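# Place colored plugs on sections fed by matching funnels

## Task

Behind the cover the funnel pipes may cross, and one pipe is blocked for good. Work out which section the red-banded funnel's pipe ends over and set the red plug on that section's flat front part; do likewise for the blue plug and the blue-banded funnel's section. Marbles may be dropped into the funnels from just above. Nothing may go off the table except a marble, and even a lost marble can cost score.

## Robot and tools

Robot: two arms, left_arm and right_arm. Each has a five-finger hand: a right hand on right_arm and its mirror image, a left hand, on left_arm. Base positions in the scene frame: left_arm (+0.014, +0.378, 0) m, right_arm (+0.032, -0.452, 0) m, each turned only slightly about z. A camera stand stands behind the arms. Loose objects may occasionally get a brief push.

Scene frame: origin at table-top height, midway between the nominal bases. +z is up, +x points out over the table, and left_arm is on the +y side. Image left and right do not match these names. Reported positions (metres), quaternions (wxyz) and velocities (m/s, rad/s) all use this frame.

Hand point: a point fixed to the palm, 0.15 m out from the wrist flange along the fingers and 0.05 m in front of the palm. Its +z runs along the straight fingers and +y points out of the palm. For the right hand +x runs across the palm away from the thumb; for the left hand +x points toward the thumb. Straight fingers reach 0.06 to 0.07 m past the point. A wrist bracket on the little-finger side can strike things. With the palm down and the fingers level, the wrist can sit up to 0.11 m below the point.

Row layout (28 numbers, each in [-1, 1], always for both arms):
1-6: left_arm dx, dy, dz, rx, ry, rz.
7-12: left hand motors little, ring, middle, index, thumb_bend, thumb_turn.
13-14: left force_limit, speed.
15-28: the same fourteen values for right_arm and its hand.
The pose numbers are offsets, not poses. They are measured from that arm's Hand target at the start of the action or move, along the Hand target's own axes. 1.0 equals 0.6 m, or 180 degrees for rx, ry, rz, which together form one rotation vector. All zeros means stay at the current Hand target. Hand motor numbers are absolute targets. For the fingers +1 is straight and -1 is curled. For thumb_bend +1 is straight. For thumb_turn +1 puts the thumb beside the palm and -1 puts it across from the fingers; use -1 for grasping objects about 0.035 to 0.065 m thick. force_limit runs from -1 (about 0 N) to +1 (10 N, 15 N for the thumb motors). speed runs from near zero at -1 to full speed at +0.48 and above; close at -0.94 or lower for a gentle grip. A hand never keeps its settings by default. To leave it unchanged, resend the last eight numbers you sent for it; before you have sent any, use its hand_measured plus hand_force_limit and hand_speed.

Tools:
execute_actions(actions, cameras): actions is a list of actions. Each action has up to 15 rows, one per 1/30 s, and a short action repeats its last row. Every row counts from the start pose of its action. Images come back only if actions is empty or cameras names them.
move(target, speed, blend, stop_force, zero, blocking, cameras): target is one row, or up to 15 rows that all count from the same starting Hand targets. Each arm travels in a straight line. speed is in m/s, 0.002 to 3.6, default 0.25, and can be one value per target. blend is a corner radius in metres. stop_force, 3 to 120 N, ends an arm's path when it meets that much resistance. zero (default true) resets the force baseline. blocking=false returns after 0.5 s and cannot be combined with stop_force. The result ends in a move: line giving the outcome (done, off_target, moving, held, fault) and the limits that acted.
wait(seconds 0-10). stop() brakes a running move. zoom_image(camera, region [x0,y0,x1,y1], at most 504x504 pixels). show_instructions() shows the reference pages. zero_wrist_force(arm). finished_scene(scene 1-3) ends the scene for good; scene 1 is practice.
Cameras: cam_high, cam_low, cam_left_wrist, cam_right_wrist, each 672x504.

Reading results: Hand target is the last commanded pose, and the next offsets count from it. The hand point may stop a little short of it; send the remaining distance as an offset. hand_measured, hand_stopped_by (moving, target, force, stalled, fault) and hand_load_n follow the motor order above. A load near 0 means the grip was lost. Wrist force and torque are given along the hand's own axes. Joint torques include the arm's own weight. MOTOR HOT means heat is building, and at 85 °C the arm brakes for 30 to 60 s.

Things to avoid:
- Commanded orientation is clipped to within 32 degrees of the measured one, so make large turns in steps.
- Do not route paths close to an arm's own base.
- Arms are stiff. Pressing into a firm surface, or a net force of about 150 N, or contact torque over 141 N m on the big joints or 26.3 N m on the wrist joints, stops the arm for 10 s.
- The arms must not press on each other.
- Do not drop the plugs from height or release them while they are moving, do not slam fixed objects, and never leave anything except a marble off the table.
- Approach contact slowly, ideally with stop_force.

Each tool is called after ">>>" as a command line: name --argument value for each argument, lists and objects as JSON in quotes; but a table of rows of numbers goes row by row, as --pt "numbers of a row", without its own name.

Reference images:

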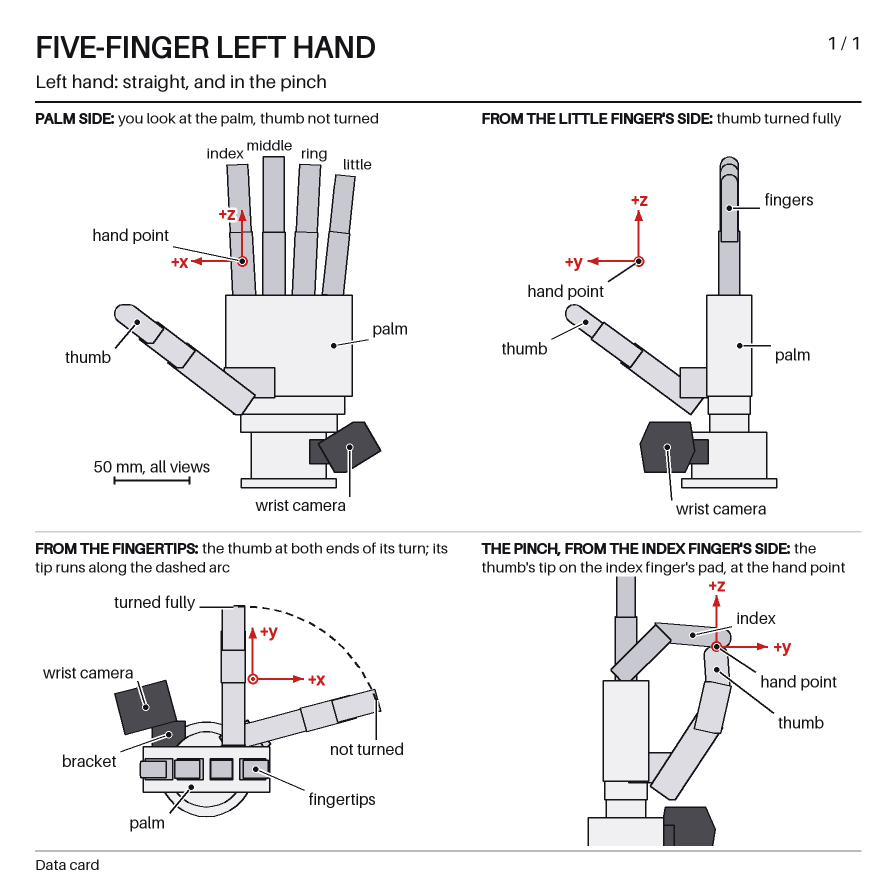

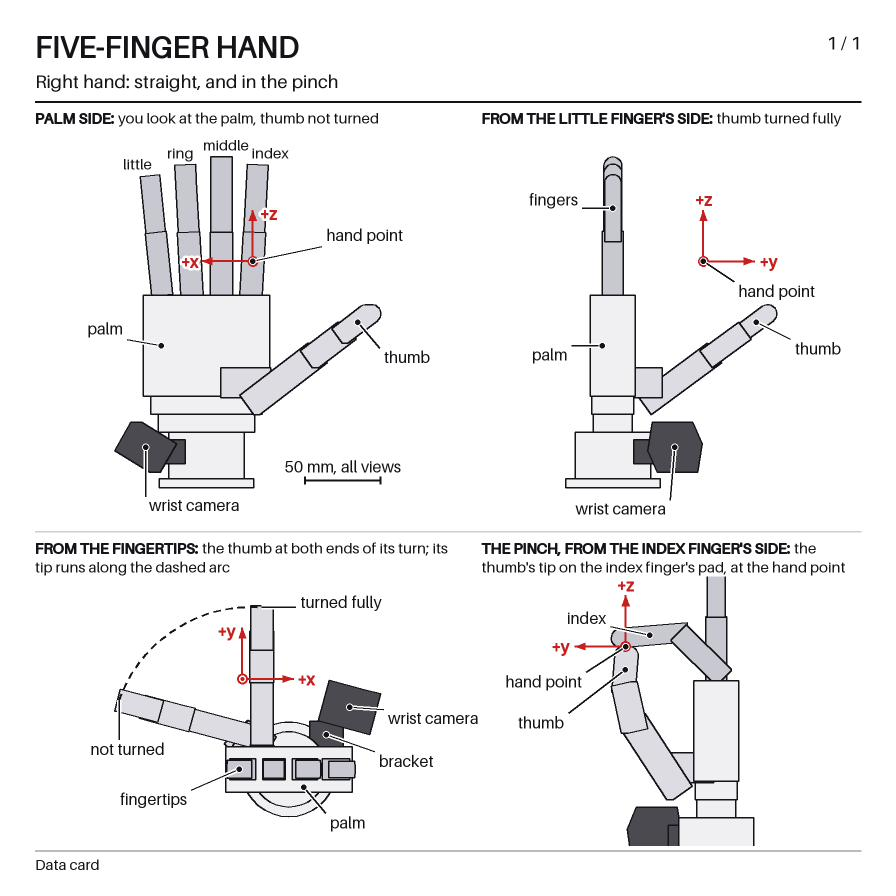

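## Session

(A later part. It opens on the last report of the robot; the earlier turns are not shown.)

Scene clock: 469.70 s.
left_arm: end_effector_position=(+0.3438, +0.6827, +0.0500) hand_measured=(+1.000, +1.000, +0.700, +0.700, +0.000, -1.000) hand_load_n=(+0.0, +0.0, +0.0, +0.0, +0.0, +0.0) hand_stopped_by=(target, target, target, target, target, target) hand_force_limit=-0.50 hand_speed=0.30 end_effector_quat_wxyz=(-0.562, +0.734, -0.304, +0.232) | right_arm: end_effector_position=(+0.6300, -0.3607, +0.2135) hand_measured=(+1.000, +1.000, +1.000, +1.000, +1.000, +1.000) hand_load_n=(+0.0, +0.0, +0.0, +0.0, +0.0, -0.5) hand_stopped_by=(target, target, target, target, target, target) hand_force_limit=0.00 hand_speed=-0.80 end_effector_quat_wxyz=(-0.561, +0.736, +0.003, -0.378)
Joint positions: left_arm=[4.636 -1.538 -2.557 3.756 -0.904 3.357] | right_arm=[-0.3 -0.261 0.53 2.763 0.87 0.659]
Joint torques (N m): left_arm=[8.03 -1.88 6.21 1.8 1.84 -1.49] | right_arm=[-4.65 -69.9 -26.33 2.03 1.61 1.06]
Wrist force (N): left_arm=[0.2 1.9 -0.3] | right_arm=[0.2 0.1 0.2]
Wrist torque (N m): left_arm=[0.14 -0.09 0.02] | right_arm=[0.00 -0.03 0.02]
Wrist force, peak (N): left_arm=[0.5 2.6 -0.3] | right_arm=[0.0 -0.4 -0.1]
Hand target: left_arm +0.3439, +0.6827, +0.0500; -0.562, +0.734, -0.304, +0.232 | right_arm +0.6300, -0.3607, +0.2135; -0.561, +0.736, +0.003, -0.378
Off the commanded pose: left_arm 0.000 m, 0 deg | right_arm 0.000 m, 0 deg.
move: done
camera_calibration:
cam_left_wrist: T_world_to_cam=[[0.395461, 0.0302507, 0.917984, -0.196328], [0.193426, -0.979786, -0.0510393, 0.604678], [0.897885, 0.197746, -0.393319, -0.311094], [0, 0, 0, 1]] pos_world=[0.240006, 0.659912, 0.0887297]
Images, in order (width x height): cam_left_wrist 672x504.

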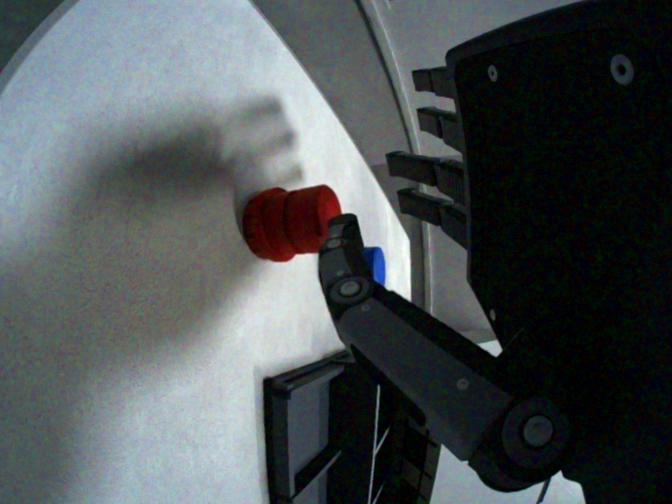

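>>> move --pt "0 0.037 0.0099 0 0 0 1 1 0.7 0.7 0.0 -1 -0.5 0.3 0 0 0 0 0 0 1 1 1 1 1 1 0 -0.8" --speed 0.05 --stop_force 5 --cameras '["cam_left_wrist","cam_high"]'

Scene clock: 490.83 s.
left_arm: end_effector_position=(+0.3437, +0.6824, +0.0402) hand_measured=(+1.000, +1.000, +0.700, +0.700, -0.002, -1.000) hand_load_n=(+0.0, +0.0, +0.0, +0.0, -3.5, -0.5) hand_stopped_by=(target, target, target, target, target, target) hand_force_limit=-0.50 hand_speed=0.30 end_effector_quat_wxyz=(-0.561, +0.734, -0.304, +0.232) | right_arm: end_effector_position=(+0.6300, -0.3607, +0.2135) hand_measured=(+1.000, +1.000, +1.000, +1.000, +1.000, +1.000) hand_load_n=(+0.0, +0.0, +0.0, +0.0, +0.0, +0.0) hand_stopped_by=(target, target, target, target, target, target) hand_force_limit=0.00 hand_speed=-0.80 end_effector_quat_wxyz=(-0.561, +0.736, +0.003, -0.378)
Joint positions: left_arm=[4.637 -1.572 -2.568 3.8 -0.903 3.358] | right_arm=[-0.3 -0.261 0.53 2.763 0.87 0.659]
Joint torques (N m): left_arm=[-8.9 26.86 18.12 -1.56 -1.56 -1.18] | right_arm=[-4.09 -69.45 -26.68 2.05 1.6 0.95]
Wrist force (N): left_arm=[0.1 -1.8 -1.6] | right_arm=[0.0 -0.2 0.0]
Wrist torque (N m): left_arm=[0.04 -0.09 0.03] | right_arm=[-0.03 0.00 0.00]
Wrist force, peak (N): left_arm=[0.0 -9.5 -4.7] | right_arm=[0.2 -0.2 -0.2]
Hand target: left_arm +0.3437, +0.6824, +0.0402; -0.561, +0.734, -0.304, +0.232 (not the last commanded pose) | right_arm +0.6300, -0.3607, +0.2135; -0.561, +0.736, +0.003, -0.378
Off the commanded pose: left_arm 0.013 m, 0 deg | right_arm 0.000 m, 0 deg.
move: contact (left_arm)
camera_calibration:
cam_left_wrist: T_world_to_cam=[[0.395727, 0.0308727, 0.917849, -0.18771], [0.193381, -0.979827, -0.0504183, 0.604009], [0.897777, 0.197447, -0.393715, -0.314475], [0, 0, 0, 1]] pos_world=[0.239806, 0.659711, 0.0789293]
Images, in order (width x height): cam_high 672x504, cam_left_wrist 672x504.

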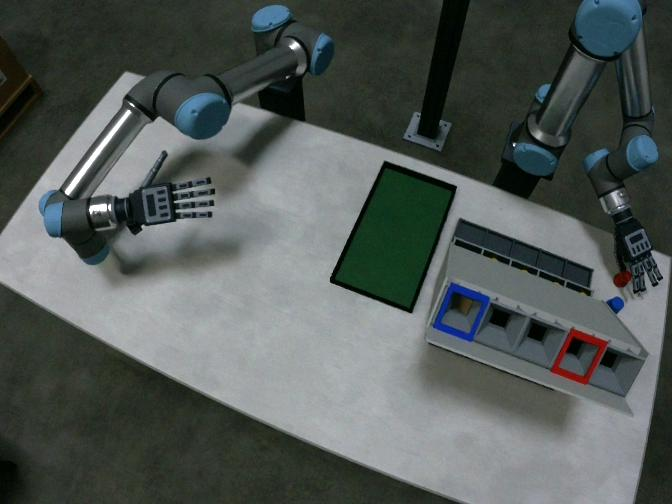

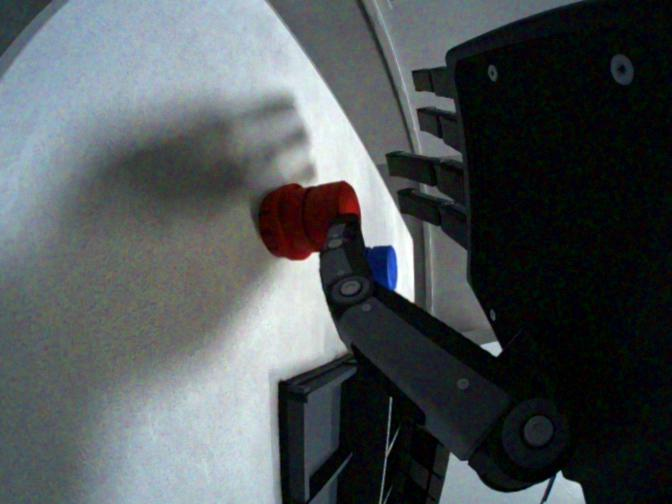

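>>> move --pt "0 -0.0161 -0.0043 0 0 0 1 1 0.7 0.7 0.0 -1 -0.5 0.3 0 0 0 0 0 0 1 1 1 1 1 1 0 -0.8" --pt "0 -0.01 -0.0271 0 0 0 1 1 0.7 0.7 0.0 -1 -0.5 0.3 0 0 0 0 0 0 1 1 1 1 1 1 0 -0.8" --pt "0 0.027 -0.0172 0 0 0 1 1 0.7 0.7 0.0 -1 -0.5 0.3 0 0 0 0 0 0 1 1 1 1 1 1 0 -0.8" --speed 0.05 --cameras '["cam_left_wrist"]'

Scene clock: 502.87 s.
left_arm: end_effector_position=(+0.3336, +0.6724, +0.0273) hand_measured=(+1.000, +1.000, +0.700, +0.700, +0.000, -1.000) hand_load_n=(+0.0, +0.0, +0.0, +0.0, +0.0, +0.0) hand_stopped_by=(target, target, target, target, target, target) hand_force_limit=-0.50 hand_speed=0.30 end_effector_quat_wxyz=(-0.561, +0.734, -0.304, +0.232) | right_arm: end_effector_position=(+0.6300, -0.3607, +0.2135) hand_measured=(+1.000, +1.000, +1.000, +1.000, +1.000, +1.000) hand_load_n=(+0.0, +0.0, +0.0, +0.0, +0.0, +0.0) hand_stopped_by=(target, target, target, target, target, target) hand_force_limit=0.00 hand_speed=-0.80 end_effector_quat_wxyz=(-0.561, +0.736, +0.003, -0.378)
Joint positions: left_arm=[4.692 -1.586 -2.621 3.851 -0.851 3.382] | right_arm=[-0.3 -0.261 0.53 2.763 0.87 0.659]
Joint torques (N m): left_arm=[-8.44 -2.3 4.96 1.51 -1.53 -1.4] | right_arm=[-4.54 -70.08 -25.82 1.9 1.73 0.99]
Wrist force (N): left_arm=[-0.3 1.8 -0.1] | right_arm=[0.1 0.0 -0.1]
Wrist torque (N m): left_arm=[0.13 -0.02 0.04] | right_arm=[0.01 -0.02 0.01]
Wrist force, peak (N): left_arm=[0.1 -2.1 -1.5] | right_arm=[0.3 -0.3 -0.1]
Hand target: left_arm +0.3336, +0.6724, +0.0272; -0.561, +0.734, -0.304, +0.232 | right_arm +0.6300, -0.3607, +0.2135; -0.561, +0.736, +0.003, -0.378
Off the commanded pose: left_arm 0.000 m, 0 deg | right_arm 0.000 m, 0 deg.
move: done
camera_calibration:
cam_left_wrist: T_world_to_cam=[[0.395742, 0.030782, 0.917846, -0.171548], [0.193433, -0.979811, -0.0505411, 0.59548], [0.897759, 0.197542, -0.393707, -0.30866], [0, 0, 0, 1]] pos_world=[0.229806, 0.649712, 0.0660292]
Images, in order (width x height): cam_left_wrist 672x504.

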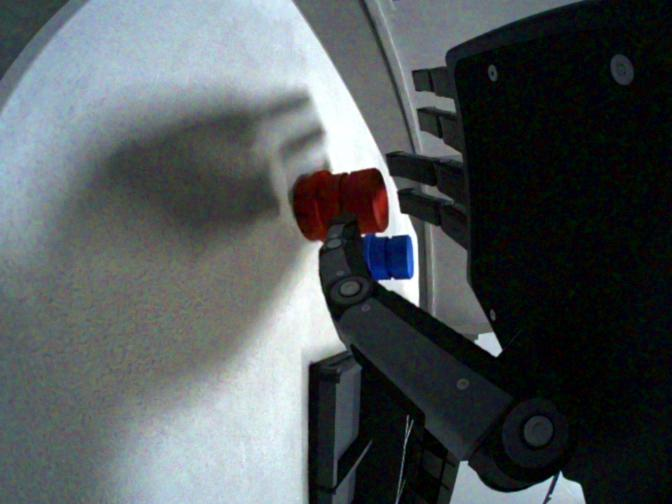

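>>> move --pt "0 0.0064 0.0017 0 0 0 1 1 0.7 0.7 0.0 -1 -0.5 0.3 0 0 0 0 0 0 1 1 1 1 1 1 0 -0.8" --pt "0 -0.0007 0.0284 0 0 0 1 1 0.7 0.7 0.0 -1 -0.5 0.3 0 0 0 0 0 0 1 1 1 1 1 1 0 -0.8" --speed 0.04 --cameras '["cam_left_wrist"]'

>>> move --target '[0,0,0,0,0,0,1,1,-0.15,-0.15,0.0,-1,-0.3,-0.85,0,0,0,0,0,0,1,1,1,1,1,1,0,-0.8]' --cameras '["cam_left_wrist"]'

Scene clock: 530.53 s.
left_arm: end_effector_position=(+0.3453, +0.6841, +0.0232) hand_measured=(+1.000, +1.000, +0.700, +0.700, +0.000, -1.000) hand_load_n=(-0.5, +0.0, +0.0, +0.0, +0.0, +0.0) hand_stopped_by=(target, target, target, target, target, target) hand_force_limit=-0.50 hand_speed=0.30 end_effector_quat_wxyz=(-0.561, +0.734, -0.304, +0.232) | right_arm: end_effector_position=(+0.6300, -0.3607, +0.2135) hand_measured=(+1.000, +1.000, +1.000, +1.000, +1.000, +1.000) hand_load_n=(+0.0, +0.0, +0.0, +0.0, +0.0, +0.0) hand_stopped_by=(target, target, target, target, target, target) hand_force_limit=0.00 hand_speed=-0.80 end_effector_quat_wxyz=(-0.561, +0.736, +0.003, -0.378)
Joint positions: left_arm=[4.629 -1.642 -2.578 3.882 -0.911 3.354] | right_arm=[-0.3 -0.261 0.53 2.763 0.87 0.659]
Joint torques (N m): left_arm=[-9.07 0.96 18.28 1.82 -1.43 -1.39] | right_arm=[-4.83 -70.14 -26.78 1.96 1.75 0.98]
Wrist force (N): left_arm=[0.1 1.7 -0.5] | right_arm=[-0.1 0.0 0.0]
Wrist torque (N m): left_arm=[0.14 -0.08 0.03] | right_arm=[-0.01 0.01 0.00]
Wrist force, peak (N): left_arm=[-0.6 2.1 -0.7] | right_arm=[-0.1 -0.3 -0.2]
Hand target: left_arm +0.3453, +0.6841, +0.0232; -0.561, +0.734, -0.304, +0.232 | right_arm +0.6300, -0.3607, +0.2135; -0.561, +0.736, +0.003, -0.378
Off the commanded pose: left_arm 0.000 m, 0 deg | right_arm 0.000 m, 0 deg.
move: done
camera_calibration:
cam_left_wrist: T_world_to_cam=[[0.395735, 0.0308334, 0.917847, -0.172805], [0.193365, -0.979829, -0.050455, 0.604398], [0.897777, 0.197447, -0.393715, -0.32301], [0, 0, 0, 1]] pos_world=[0.241506, 0.661311, 0.0619293]
Images, in order (width x height): cam_left_wrist 672x504.

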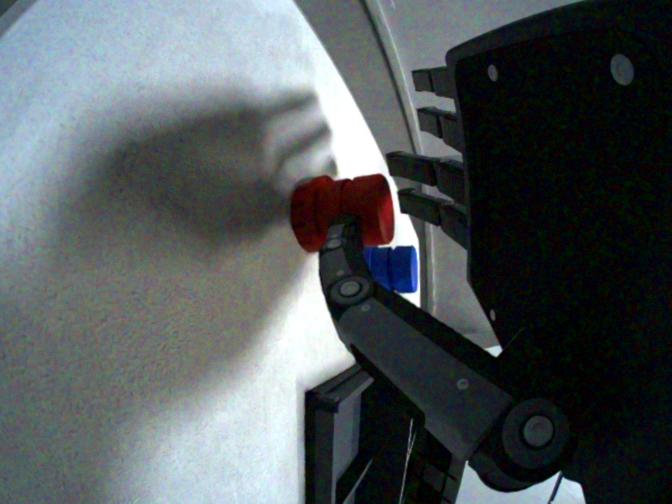

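Scene clock: 531.87 s.
left_arm: end_effector_position=(+0.3453, +0.6841, +0.0232) hand_measured=(+1.000, +1.000, +0.314, +0.258, +0.000, -1.000) hand_load_n=(+0.0, +0.0, +3.0, +5.0, +3.0, -0.5) hand_stopped_by=(target, target, force, force, target, target) hand_force_limit=-0.30 hand_speed=-0.85 end_effector_quat_wxyz=(-0.561, +0.734, -0.304, +0.232) | right_arm: end_effector_position=(+0.6300, -0.3607, +0.2135) hand_measured=(+1.000, +1.000, +1.000, +1.000, +1.000, +1.000) hand_load_n=(+0.0, +0.0, +0.0, +0.0, +0.0, -0.5) hand_stopped_by=(target, target, target, target, target, target) hand_force_limit=0.00 hand_speed=-0.80 end_effector_quat_wxyz=(-0.561, +0.736, +0.003, -0.378)
Joint positions: left_arm=[4.629 -1.642 -2.578 3.882 -0.911 3.354] | right_arm=[-0.3 -0.261 0.53 2.763 0.87 0.659]
Joint torques (N m): left_arm=[-8.63 1.09 12.67 -1.06 -1.36 -1.13] | right_arm=[-5.17 -70.46 -25.68 2.03 1.64 0.99]
Wrist force (N): left_arm=[0.2 -8.9 -1.4] | right_arm=[0.0 -0.1 -0.1]
Wrist torque (N m): left_arm=[-0.12 -0.10 0.21] | right_arm=[-0.01 0.00 0.00]
Wrist force, peak (N): left_arm=[0.2 -8.9 -1.4] | right_arm=[0.2 -0.2 -0.1]
Hand target: left_arm +0.3453, +0.6841, +0.0232; -0.561, +0.734, -0.304, +0.232 | right_arm +0.6300, -0.3607, +0.2135; -0.561, +0.736, +0.003, -0.378
Off the commanded pose: left_arm 0.000 m, 0 deg | right_arm 0.000 m, 0 deg.
move: done
camera_calibration:
cam_left_wrist: T_world_to_cam=[[0.395742, 0.030782, 0.917846, -0.172775], [0.193433, -0.979811, -0.0505411, 0.604473], [0.897759, 0.197542, -0.393707, -0.323089], [0, 0, 0, 1]] pos_world=[0.241506, 0.661412, 0.0619292]
Images, in order (width x height): cam_left_wrist 672x504.

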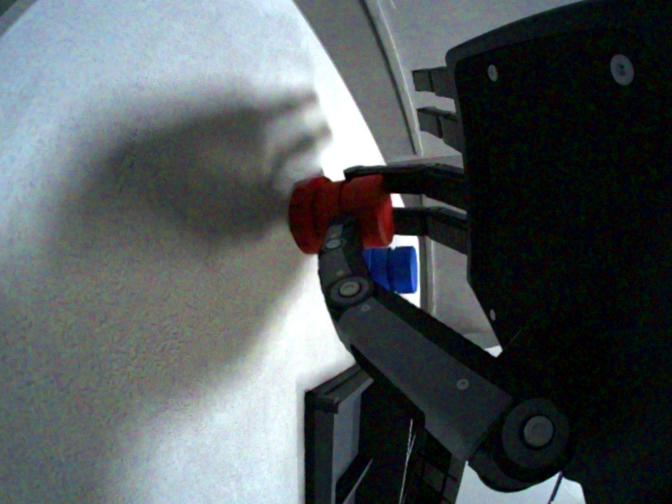

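>>> move --target '[0,-0.0322,-0.0086,0,0,0,1,1,-0.15,-0.15,0.0,-1,-0.3,-0.85,0,0,0,0,0,0,1,1,1,1,1,1,0,-0.8]' --speed 0.05 --cameras '["cam_left_wrist","cam_high"]'

Scene clock: 536.30 s.
left_arm: end_effector_position=(+0.3454, +0.6841, +0.0431) hand_measured=(+1.000, +1.000, +0.314, +0.258, +0.002, -1.000) hand_load_n=(+0.0, +0.0, +2.0, +3.5, +7.5, -0.5) hand_stopped_by=(target, target, force, force, target, target) hand_force_limit=-0.30 hand_speed=-0.85 end_effector_quat_wxyz=(-0.561, +0.734, -0.304, +0.232) | right_arm: end_effector_position=(+0.6300, -0.3607, +0.2135) hand_measured=(+1.000, +1.000, +1.000, +1.000, +1.000, +1.000) hand_load_n=(+0.0, +0.0, +0.0, +0.0, +0.0, -0.5) hand_stopped_by=(target, target, target, target, target, target) hand_force_limit=0.00 hand_speed=-0.80 end_effector_quat_wxyz=(-0.561, +0.736, +0.003, -0.378)
Joint positions: left_arm=[4.628 -1.567 -2.558 3.788 -0.911 3.354] | right_arm=[-0.3 -0.261 0.53 2.763 0.87 0.659]
Joint torques (N m): left_arm=[7.31 27.94 19.39 -1.01 1.74 1.64] | right_arm=[-6.18 -69.9 -26.12 1.99 1.68 1.03]
Wrist force (N): left_arm=[0.1 2.5 -0.3] | right_arm=[0.0 -0.2 0.0]
Wrist torque (N m): left_arm=[0.17 -0.07 -0.03] | right_arm=[-0.02 -0.01 0.00]
Wrist force, peak (N): left_arm=[0.1 -8.9 -1.4] | right_arm=[0.2 -0.4 0.0]
Hand target: left_arm +0.3454, +0.6841, +0.0432; -0.561, +0.734, -0.304, +0.232 | right_arm +0.6300, -0.3607, +0.2135; -0.561, +0.736, +0.003, -0.378
Off the commanded pose: left_arm 0.000 m, 0 deg | right_arm 0.000 m, 0 deg.
move: done
camera_calibration:
cam_left_wrist: T_world_to_cam=[[0.395735, 0.0308334, 0.917847, -0.191204], [0.193365, -0.979829, -0.050455, 0.605485], [0.897777, 0.197447, -0.393715, -0.315245], [0, 0, 0, 1]] pos_world=[0.241606, 0.661411, 0.0819293]
Images, in order (width x height): cam_high 672x504, cam_left_wrist 672x504.

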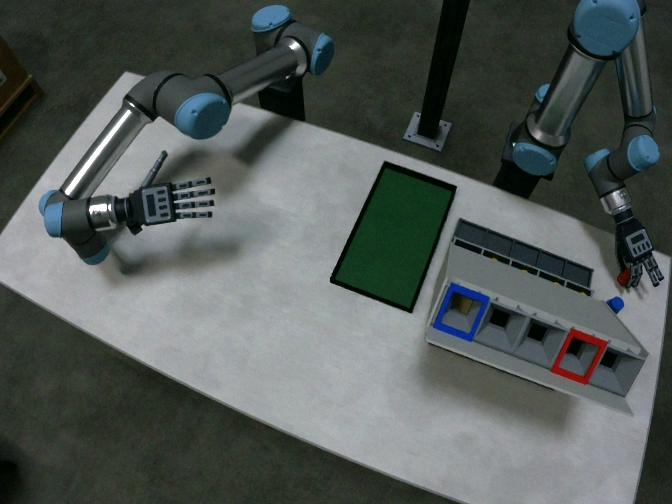

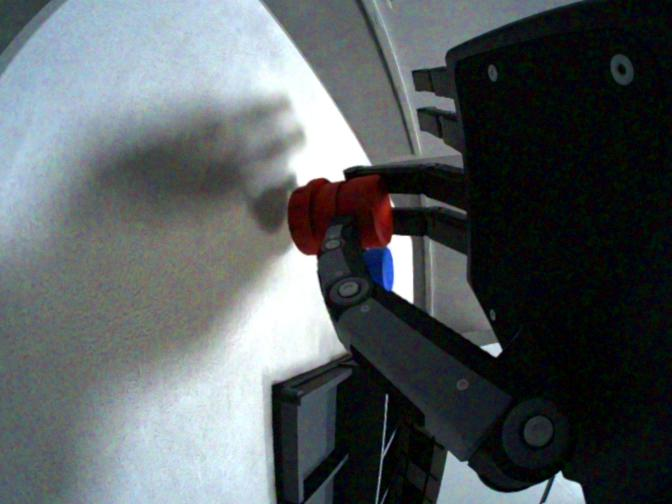

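>>> zoom_image --camera "cam_left_wrist" --region '[230, 330, 450, 504]'

>>> zoom_image --camera "cam_left_wrist" --region '[270, 140, 430, 300]'

Scaled by 2.291 from the camera's 672x504 image, which has a finer 960x720 frame.

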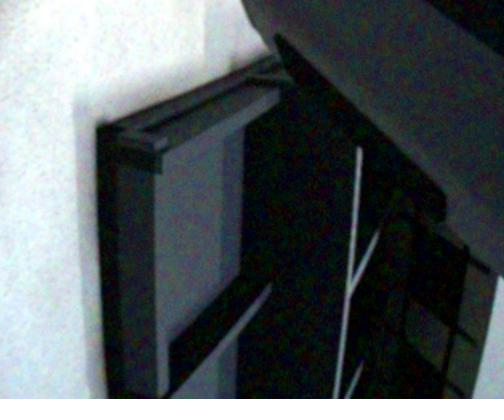

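Scaled by 3.150 from the camera's 672x504 image, which has a finer 960x720 frame.

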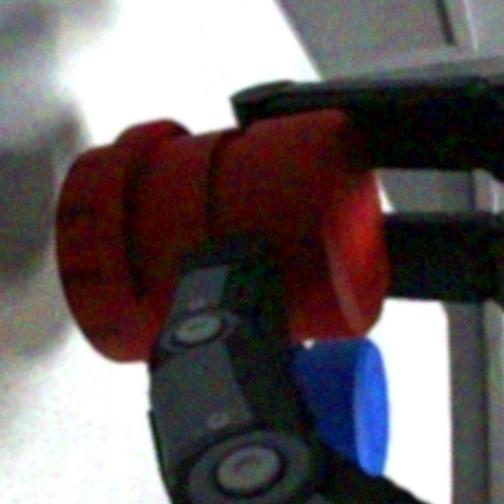

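>>> move --pt "0 -0.0644 -0.0173 0 0 0 1 1 -0.15 -0.15 0.0 -1 -0.3 -0.85 0 0 0 0 0 0 1 1 1 1 1 1 0 -0.8" --pt "0.1994 -0.04 -0.1083 0 0 0 1 1 -0.15 -0.15 0.0 -1 -0.3 -0.85 0 0 0 0 0 0 1 1 1 1 1 1 0 -0.8" --pt "0.1994 0.0135 -0.094 0 0 0 1 1 -0.15 -0.15 0.0 -1 -0.3 -0.85 0 0 0 0 0 0 1 1 1 1 1 1 0 -0.8" --speed 0.12 --blend '[0.01,0.01,0]' --cameras '["cam_left_wrist","cam_high"]'

Scene clock: 563.43 s.
left_arm: end_effector_position=(+0.3900, +0.5596, +0.0501) hand_measured=(+1.000, +1.000, +0.314, +0.258, +0.002, -1.000) hand_load_n=(+0.0, +0.0, +1.5, +3.5, +7.5, +0.0) hand_stopped_by=(target, target, force, force, target, target) hand_force_limit=-0.30 hand_speed=-0.85 end_effector_quat_wxyz=(-0.561, +0.734, -0.304, +0.232) | right_arm: end_effector_position=(+0.6300, -0.3607, +0.2135) hand_measured=(+1.000, +1.000, +1.000, +1.000, +1.000, +1.000) hand_load_n=(+0.0, +0.0, +0.0, +0.0, +0.0, +0.0) hand_stopped_by=(target, target, target, target, target, target) hand_force_limit=0.00 hand_speed=-0.80 end_effector_quat_wxyz=(-0.561, +0.736, +0.003, -0.378)
Joint positions: left_arm=[4.108 -1.428 -2.639 3.798 -1.41 3.186] | right_arm=[-0.3 -0.261 0.53 2.763 0.87 0.659]
Joint torques (N m): left_arm=[-8.34 -6.16 7.93 2.42 -1.6 -1.46] | right_arm=[-6.75 -71.05 -26.34 1.88 1.68 1.02]
Wrist force (N): left_arm=[-0.2 2.3 -0.3] | right_arm=[0.0 0.0 -0.1]
Wrist torque (N m): left_arm=[0.13 0.01 0.02] | right_arm=[0.01 0.00 0.00]
Wrist force, peak (N): left_arm=[0.0 3.5 -0.3] | right_arm=[0.3 -0.1 -0.3]
Hand target: left_arm +0.3900, +0.5596, +0.0501; -0.561, +0.734, -0.304, +0.232 | right_arm +0.6300, -0.3607, +0.2135; -0.561, +0.736, +0.003, -0.378
Off the commanded pose: left_arm 0.000 m, 0 deg | right_arm 0.000 m, 0 deg.
move: done
camera_calibration:
cam_left_wrist: T_world_to_cam=[[0.395735, 0.0308334, 0.917847, -0.211306], [0.193365, -0.979829, -0.050455, 0.475142], [0.897777, 0.197447, -0.393715, -0.327878], [0, 0, 0, 1]] pos_world=[0.286106, 0.536811, 0.0888293]
Images, in order (width x height): cam_high 672x504, cam_left_wrist 672x504.

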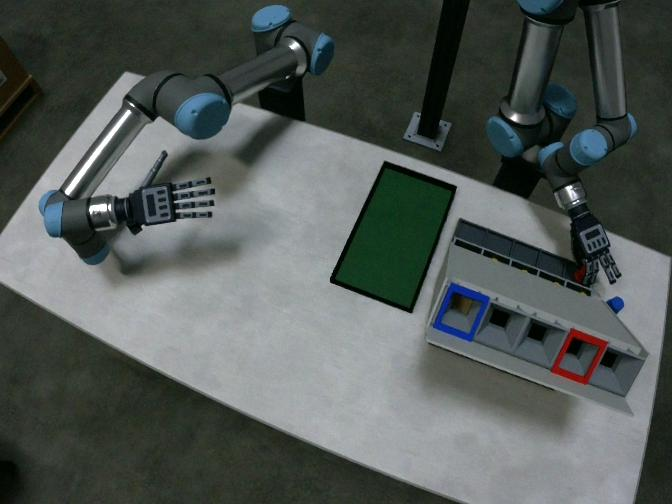

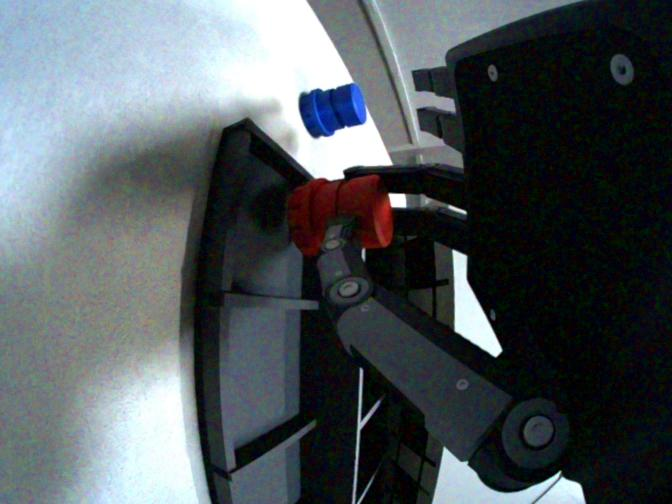

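>>> zoom_image --camera "cam_left_wrist" --region '[180, 80, 420, 320]'

Scaled by 2.100 from the camera's 672x504 image, which has a finer 960x720 frame.

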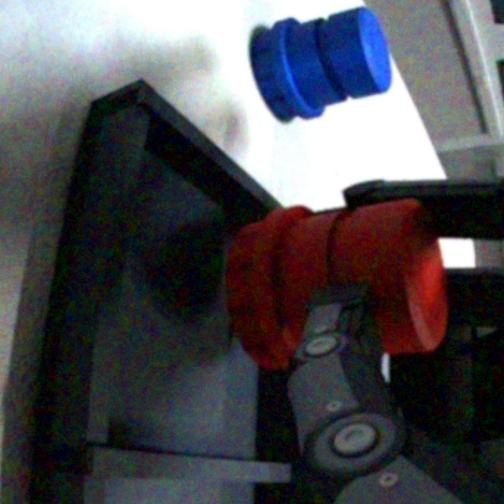

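>>> move --pt "0.0083 0.0005 0.0011 0 0 0 1 1 -0.15 -0.15 0.0 -1 -0.3 -0.85 0 0 0 0 0 0 1 1 1 1 1 1 0 -0.8" --pt "0.0083 0.03995 0.0119 0 0 0 1 1 -0.15 -0.15 0.0 -1 -0.3 -0.85 0 0 0 0 0 0 1 1 1 1 1 1 0 -0.8" --speed 0.03 --stop_force 4 --cameras '["cam_left_wrist"]'

Scene clock: 581.93 s.
left_arm: end_effector_position=(+0.3928, +0.5573, +0.0496) hand_measured=(+1.000, +1.000, +0.314, +0.258, +0.002, -1.000) hand_load_n=(+0.0, +0.0, +2.0, +8.0, +7.0, +0.0) hand_stopped_by=(target, target, force, force, target, target) hand_force_limit=-0.30 hand_speed=-0.85 end_effector_quat_wxyz=(-0.561, +0.734, -0.304, +0.232) | right_arm: end_effector_position=(+0.6300, -0.3607, +0.2135) hand_measured=(+1.000, +1.000, +1.000, +1.000, +1.000, +1.000) hand_load_n=(+0.0, +0.0, -0.5, +0.0, +0.0, +0.0) hand_stopped_by=(target, target, target, target, target, target) hand_force_limit=0.00 hand_speed=-0.80 end_effector_quat_wxyz=(-0.561, +0.736, +0.003, -0.378)
Joint positions: left_arm=[4.085 -1.438 -2.633 3.804 -1.432 3.18] | right_arm=[-0.3 -0.261 0.53 2.763 0.87 0.659]
Joint torques (N m): left_arm=[7.74 19.26 3.85 -2.43 0.94 2.14] | right_arm=[-6.03 -70.12 -26.24 2.15 1.64 1.02]
Wrist force (N): left_arm=[0.9 -8.9 -3.8] | right_arm=[0.0 -0.2 0.1]
Wrist torque (N m): left_arm=[0.14 0.08 -0.05] | right_arm=[-0.04 -0.01 0.00]
Wrist force, peak (N): left_arm=[-3.9 -18.7 -10.0] | right_arm=[0.1 -0.3 -0.3]
Hand target: left_arm +0.3928, +0.5573, +0.0496; -0.561, +0.734, -0.304, +0.232 (not the last commanded pose) | right_arm +0.6300, -0.3607, +0.2135; -0.561, +0.736, +0.003, -0.378
Off the commanded pose: left_arm 0.025 m, 0 deg | right_arm 0.000 m, 0 deg.
move: contact (left_arm); path passed 0 of 2 targets
camera_calibration:
cam_left_wrist: T_world_to_cam=[[0.395531, 0.0306644, 0.917941, -0.211746], [0.193027, -0.979896, -0.0504394, 0.472551], [0.89794, 0.197138, -0.393498, -0.330055], [0, 0, 0, 1]] pos_world=[0.288906, 0.53461, 0.08833]
Images, in order (width x height): cam_left_wrist 672x504.

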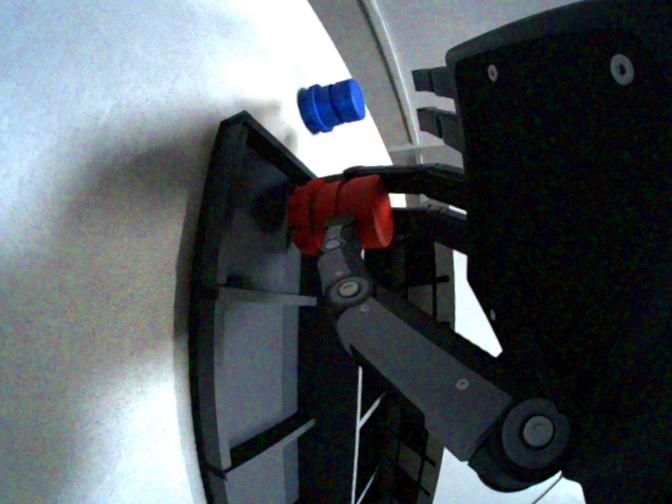

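>>> move --target '[0,-0.0805,-0.0216,0,0,0,1,1,-0.15,-0.15,0.0,-1,-0.3,-0.85,0,0,0,0,0,0,1,1,1,1,1,1,0,-0.8]' --speed 0.1 --cameras '["cam_left_wrist","cam_high"]'

>>> zoom_image --camera "cam_left_wrist" --region '[180, 100, 430, 350]'

>>> zoom_image --camera "cam_high" --region '[430, 170, 670, 350]'

Scene clock: 604.07 s.
left_arm: end_effector_position=(+0.3929, +0.5574, +0.0996) hand_measured=(+1.000, +1.000, +0.314, +0.258, +0.002, -1.000) hand_load_n=(+0.0, +0.0, +2.0, +3.5, +7.0, +0.0) hand_stopped_by=(target, target, force, force, target, target) hand_force_limit=-0.30 hand_speed=-0.85 end_effector_quat_wxyz=(-0.561, +0.734, -0.304, +0.233) | right_arm: end_effector_position=(+0.6300, -0.3607, +0.2135) hand_measured=(+1.000, +1.000, +1.000, +1.000, +1.000, +1.000) hand_load_n=(+0.0, +0.0, +0.0, +0.0, +0.0, +0.0) hand_stopped_by=(target, target, target, target, target, target) hand_force_limit=0.00 hand_speed=-0.80 end_effector_quat_wxyz=(-0.561, +0.736, +0.003, -0.378)
Joint positions: left_arm=[4.084 -1.275 -2.557 3.564 -1.432 3.18] | right_arm=[-0.3 -0.261 0.53 2.763 0.87 0.659]
Joint torques (N m): left_arm=[8.1 19.96 23.48 -0.6 1.45 1.58] | right_arm=[-6.01 -69.4 -26.02 1.92 1.69 1.07]
Wrist force (N): left_arm=[0.0 2.3 -0.3] | right_arm=[0.1 -0.2 0.0]
Wrist torque (N m): left_arm=[0.11 -0.04 -0.07] | right_arm=[-0.02 -0.02 0.01]
Wrist force, peak (N): left_arm=[1.3 -9.2 -3.4] | right_arm=[0.1 -0.3 -0.3]
Hand target: left_arm +0.3929, +0.5574, +0.0996; -0.561, +0.734, -0.304, +0.232 | right_arm +0.6300, -0.3607, +0.2135; -0.561, +0.736, +0.003, -0.378
Off the commanded pose: left_arm 0.000 m, 0 deg | right_arm 0.000 m, 0 deg.
move: done
camera_calibration:
cam_left_wrist: T_world_to_cam=[[0.395531, 0.0306644, 0.917941, -0.257686], [0.193027, -0.979896, -0.0504394, 0.475152], [0.89794, 0.197138, -0.393498, -0.310489], [0, 0, 0, 1]] pos_world=[0.289006, 0.53471, 0.13833]
Images, in order (width x height): cam_high 672x504, cam_left_wrist 672x504.

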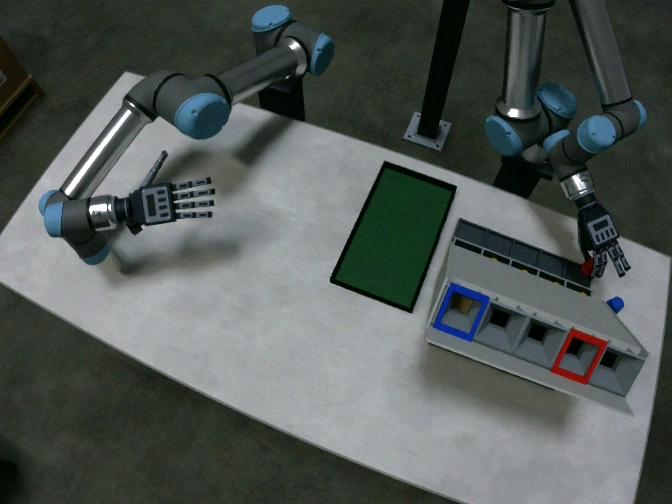

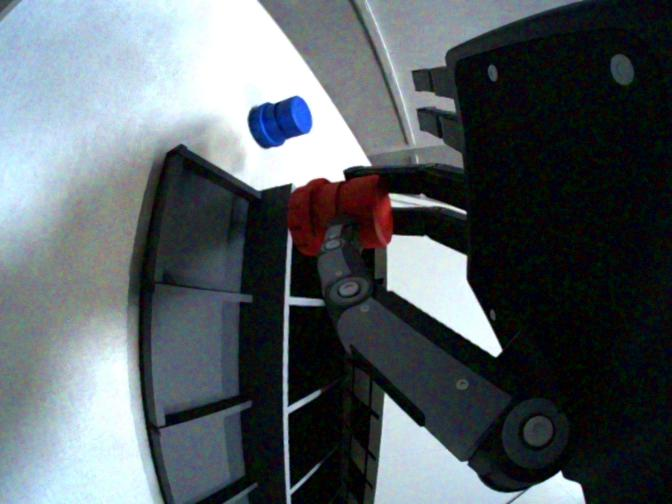

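Scaled by 2.016 from the camera's 672x504 image, which has a finer 960x720 frame.

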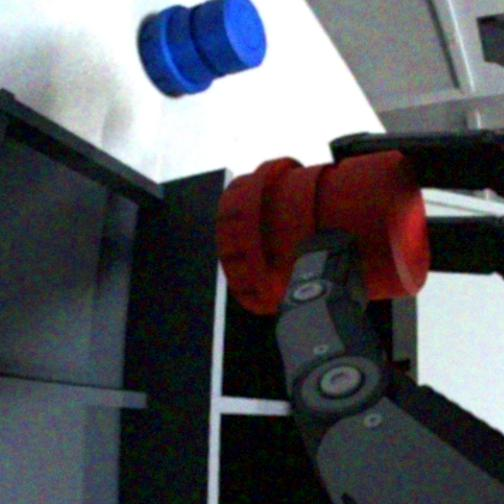

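Scaled by 2.100.

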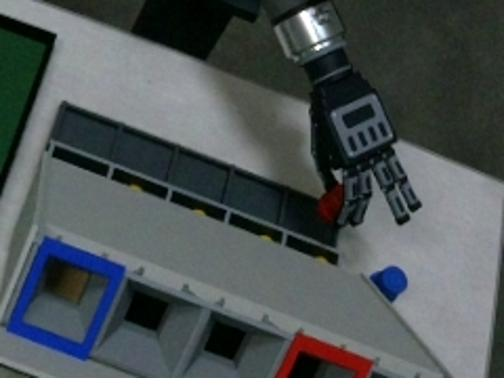

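>>> execute_actions --actions '[]'

>>> zoom_image --camera "cam_low" --region '[400, 0, 672, 270]'

Scene clock: 623.20 s.
left_arm: end_effector_position=(+0.3929, +0.5574, +0.0996) hand_measured=(+1.000, +1.000, +0.314, +0.258, +0.002, -1.000) hand_load_n=(+0.0, +0.0, +2.0, +3.5, +7.5, +0.0) hand_stopped_by=(target, target, force, force, target, target) hand_force_limit=-0.30 hand_speed=-0.85 end_effector_quat_wxyz=(-0.561, +0.734, -0.304, +0.232) | right_arm: end_effector_position=(+0.6300, -0.3607, +0.2135) hand_measured=(+1.000, +1.000, +1.000, +1.000, +1.000, +1.000) hand_load_n=(+0.0, +0.0, +0.0, +0.0, +0.0, -0.5) hand_stopped_by=(target, target, target, target, target, target) hand_force_limit=0.00 hand_speed=-0.80 end_effector_quat_wxyz=(-0.561, +0.736, +0.003, -0.378)
Joint positions: left_arm=[4.084 -1.275 -2.557 3.564 -1.432 3.18] | right_arm=[-0.3 -0.261 0.53 2.763 0.87 0.659]
Joint velocities: within noise
Joint torques (N m): left_arm=[7.47 19.98 23.9 -0.6 1.48 1.69] | right_arm=[-4.96 -69.83 -26.46 1.92 1.77 1.02]
Wrist force (N): left_arm=[0.0 2.4 0.0] | right_arm=[0.2 -0.2 0.0]
Wrist torque (N m): left_arm=[0.12 -0.02 -0.07] | right_arm=[-0.03 -0.03 0.01]
Wrist force, peak (N): left_arm=[-0.1 2.7 -0.1] | right_arm=[-0.1 -0.2 -0.4]
Hand target: left_arm +0.3929, +0.5574, +0.0996; -0.561, +0.734, -0.304, +0.232 | right_arm +0.6300, -0.3607, +0.2135; -0.561, +0.736, +0.003, -0.378
Off the commanded pose: left_arm 0.000 m, 0 deg | right_arm 0.000 m, 0 deg.
camera_calibration:
cam_left_wrist: T_world_to_cam=[[0.395531, 0.0306644, 0.917941, -0.257686], [0.193027, -0.979896, -0.0504394, 0.475152], [0.89794, 0.197138, -0.393498, -0.310489], [0, 0, 0, 1]] pos_world=[0.289006, 0.53471, 0.13833]

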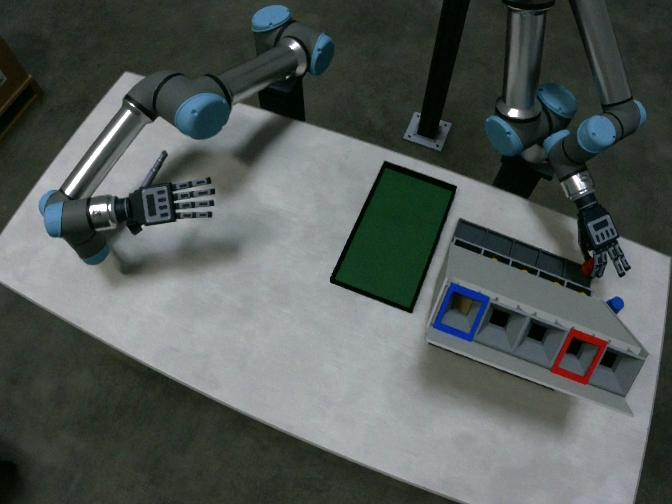

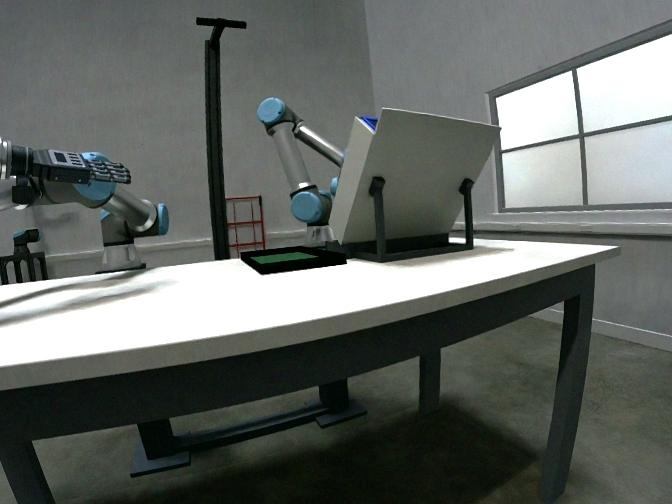

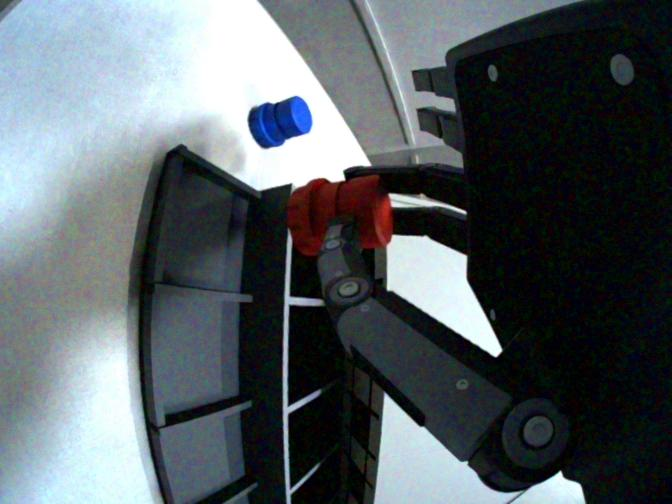

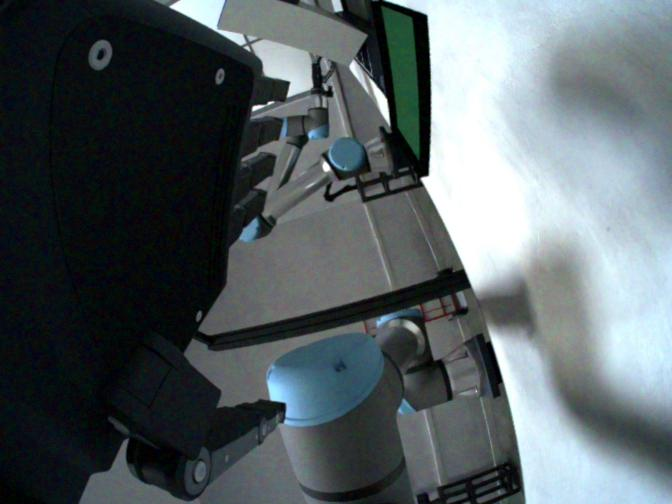

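Scaled by 1.853.

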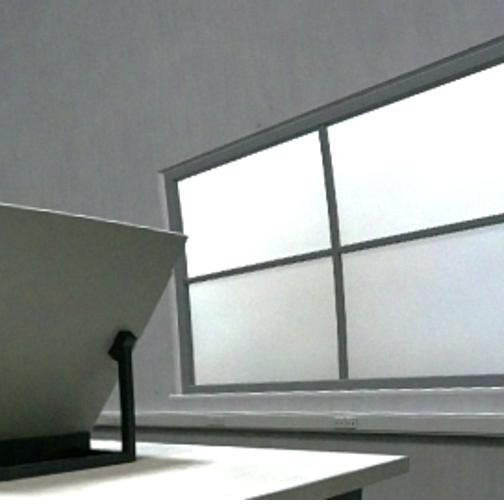

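>>> move --target '[0.0141,-0.0062,0.023,0,-0.2415,-0.0647,1,1,-0.15,-0.15,0.0,-1,-0.3,-0.85,0,0,0,0,0,0,1,1,1,1,1,1,0,-0.8]' --speed 0.25 --cameras '["cam_left_wrist","cam_high"]'

Scene clock: 644.80 s.
left_arm: end_effector_position=(+0.4090, +0.5615, +0.0996) hand_measured=(+1.000, +1.000, +0.314, +0.258, +0.002, -1.000) hand_load_n=(+0.0, +0.0, +2.0, +3.5, +7.5, +0.0) hand_stopped_by=(target, target, force, force, target, target) hand_force_limit=-0.30 hand_speed=-0.85 end_effector_quat_wxyz=(-0.608, +0.794, -0.001, -0.001) | right_arm: end_effector_position=(+0.6300, -0.3607, +0.2135) hand_measured=(+1.000, +1.000, +1.000, +1.000, +1.000, +1.000) hand_load_n=(+0.0, +0.0, +0.0, +0.0, +0.0, +0.0) hand_stopped_by=(target, target, target, target, target, target) hand_force_limit=0.00 hand_speed=-0.80 end_effector_quat_wxyz=(-0.561, +0.736, +0.003, -0.378)
Joint positions: left_arm=[3.413 -1.893 -2.024 3.101 -2.775 2.363] | right_arm=[-0.3 -0.261 0.53 2.763 0.87 0.659]
Joint torques (N m): left_arm=[-8.23 17.04 20.82 -2.94 -2.84 -1.61] | right_arm=[-5.44 -69.57 -27.12 1.94 1.65 1.16]
Wrist force (N): left_arm=[0.1 2.4 -0.5] | right_arm=[0.1 0.0 -0.1]
Wrist torque (N m): left_arm=[0.16 -0.07 0.00] | right_arm=[0.01 -0.01 0.01]
Wrist force, peak (N): left_arm=[0.0 2.7 -0.6] | right_arm=[0.2 -0.3 -0.2]
Hand target: left_arm +0.4090, +0.5615, +0.0996; -0.608, +0.794, -0.001, -0.001 | right_arm +0.6300, -0.3607, +0.2135; -0.561, +0.736, +0.003, -0.378
Off the commanded pose: left_arm 0.000 m, 0 deg | right_arm 0.000 m, 0 deg.
move: done
camera_calibration:
cam_left_wrist: T_world_to_cam=[[0.259936, 0.300272, 0.917753, -0.360072], [0.829254, -0.556368, -0.0528372, -0.0217032], [0.494743, 0.774785, -0.393622, -0.485197], [0, 0, 0, 1]] pos_world=[0.351641, 0.471968, 0.138326]
Images, in order (width x height): cam_high 672x504, cam_left_wrist 672x504.

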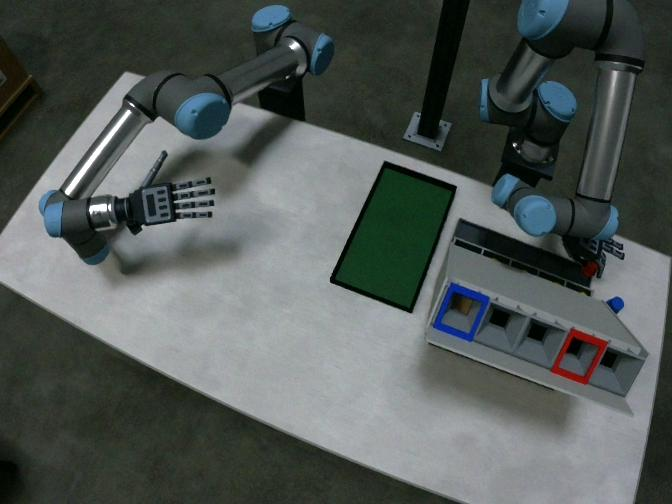

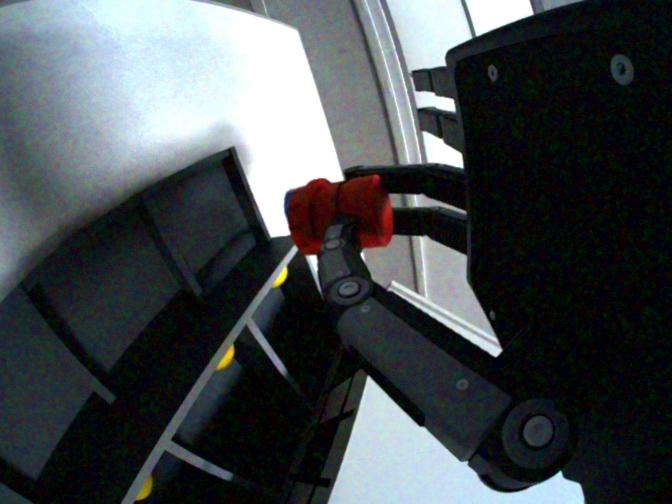

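>>> zoom_image --camera "cam_left_wrist" --region '[130, 120, 430, 380]'

Scaled by 1.680 from the camera's 672x504 image, which has a finer 960x720 frame.

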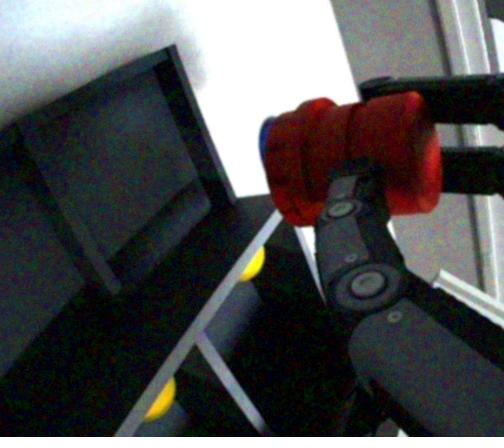

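>>> move --pt "0 0.08 0.0214 0 0 0 1 1 -0.15 -0.15 0.0 -1 -0.3 -0.85 0 0 0 0 0 0 1 1 1 1 1 1 0 -0.8" --pt "0 0.1185 0.03175 0 0 0 1 1 -0.15 -0.15 0.0 -1 -0.3 -0.85 0 0 0 0 0 0 1 1 1 1 1 1 0 -0.8" --speed '[0.06,0.03]' --stop_force 5 --cameras '["cam_left_wrist","cam_high"]'

Scene clock: 662.23 s.
left_arm: end_effector_position=(+0.4088, +0.5613, +0.0303) hand_measured=(+1.000, +1.000, +0.314, +0.258, +0.002, -1.000) hand_load_n=(+0.0, +0.0, +2.5, +4.5, +5.0, +0.0) hand_stopped_by=(target, target, force, force, target, target) hand_force_limit=-0.30 hand_speed=-0.85 end_effector_quat_wxyz=(-0.608, +0.794, -0.001, -0.001) | right_arm: end_effector_position=(+0.6300, -0.3607, +0.2135) hand_measured=(+1.000, +1.000, +1.000, +1.000, +1.000, +1.000) hand_load_n=(+0.0, +0.0, +0.0, +0.0, +0.0, +0.0) hand_stopped_by=(target, target, target, target, target, target) hand_force_limit=0.00 hand_speed=-0.80 end_effector_quat_wxyz=(-0.561, +0.736, +0.003, -0.378)
Joint positions: left_arm=[3.412 -2.033 -2.068 3.283 -2.776 2.362] | right_arm=[-0.3 -0.261 0.53 2.763 0.87 0.659]
Joint torques (N m): left_arm=[-1.19 46.16 16.35 -3 0.7 0.11] | right_arm=[-6.79 -69.89 -26.09 2.02 1.69 0.92]
Wrist force (N): left_arm=[1.2 -2.6 0.2] | right_arm=[0.0 -0.2 0.0]
Wrist torque (N m): left_arm=[0.07 -0.08 -0.03] | right_arm=[-0.03 0.00 0.00]
Wrist force, peak (N): left_arm=[3.2 -14.9 0.3] | right_arm=[0.2 -0.4 -0.1]
Hand target: left_arm +0.4088, +0.5613, +0.0303; -0.608, +0.794, -0.001, -0.001 (not the last commanded pose) | right_arm +0.6300, -0.3607, +0.2135; -0.561, +0.736, +0.003, -0.378
Off the commanded pose: left_arm 0.004 m, 0 deg | right_arm 0.000 m, 0 deg.
move: contact (left_arm); path passed 1 of 2 targets
camera_calibration:
cam_left_wrist: T_world_to_cam=[[0.260006, 0.300486, 0.917663, -0.296479], [0.829346, -0.556231, -0.0528466, -0.0254062], [0.494553, 0.7748, -0.39383, -0.512148], [0, 0, 0, 1]] pos_world=[0.351441, 0.471768, 0.0690258]
Images, in order (width x height): cam_high 672x504, cam_left_wrist 672x504.

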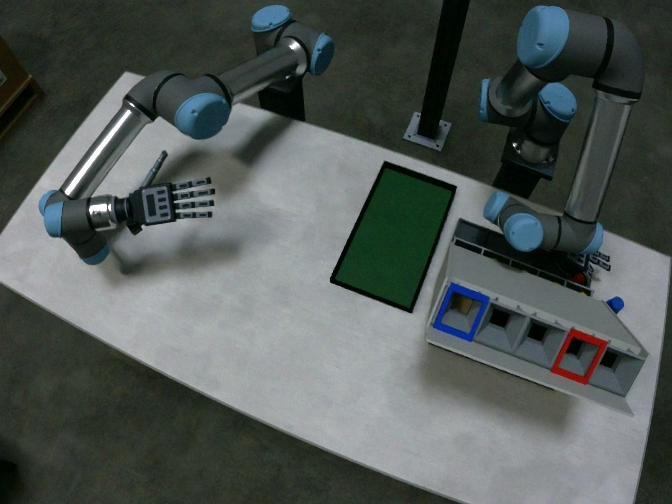

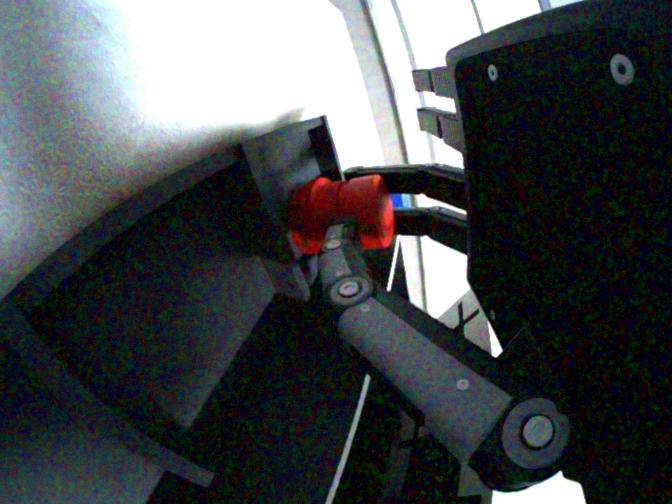

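>>> zoom_image --camera "cam_left_wrist" --region '[220, 100, 430, 320]'

Scaled by 2.291 from the camera's 672x504 image, which has a finer 960x720 frame.

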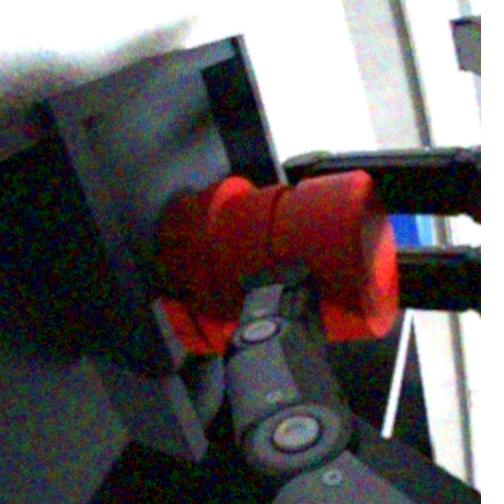

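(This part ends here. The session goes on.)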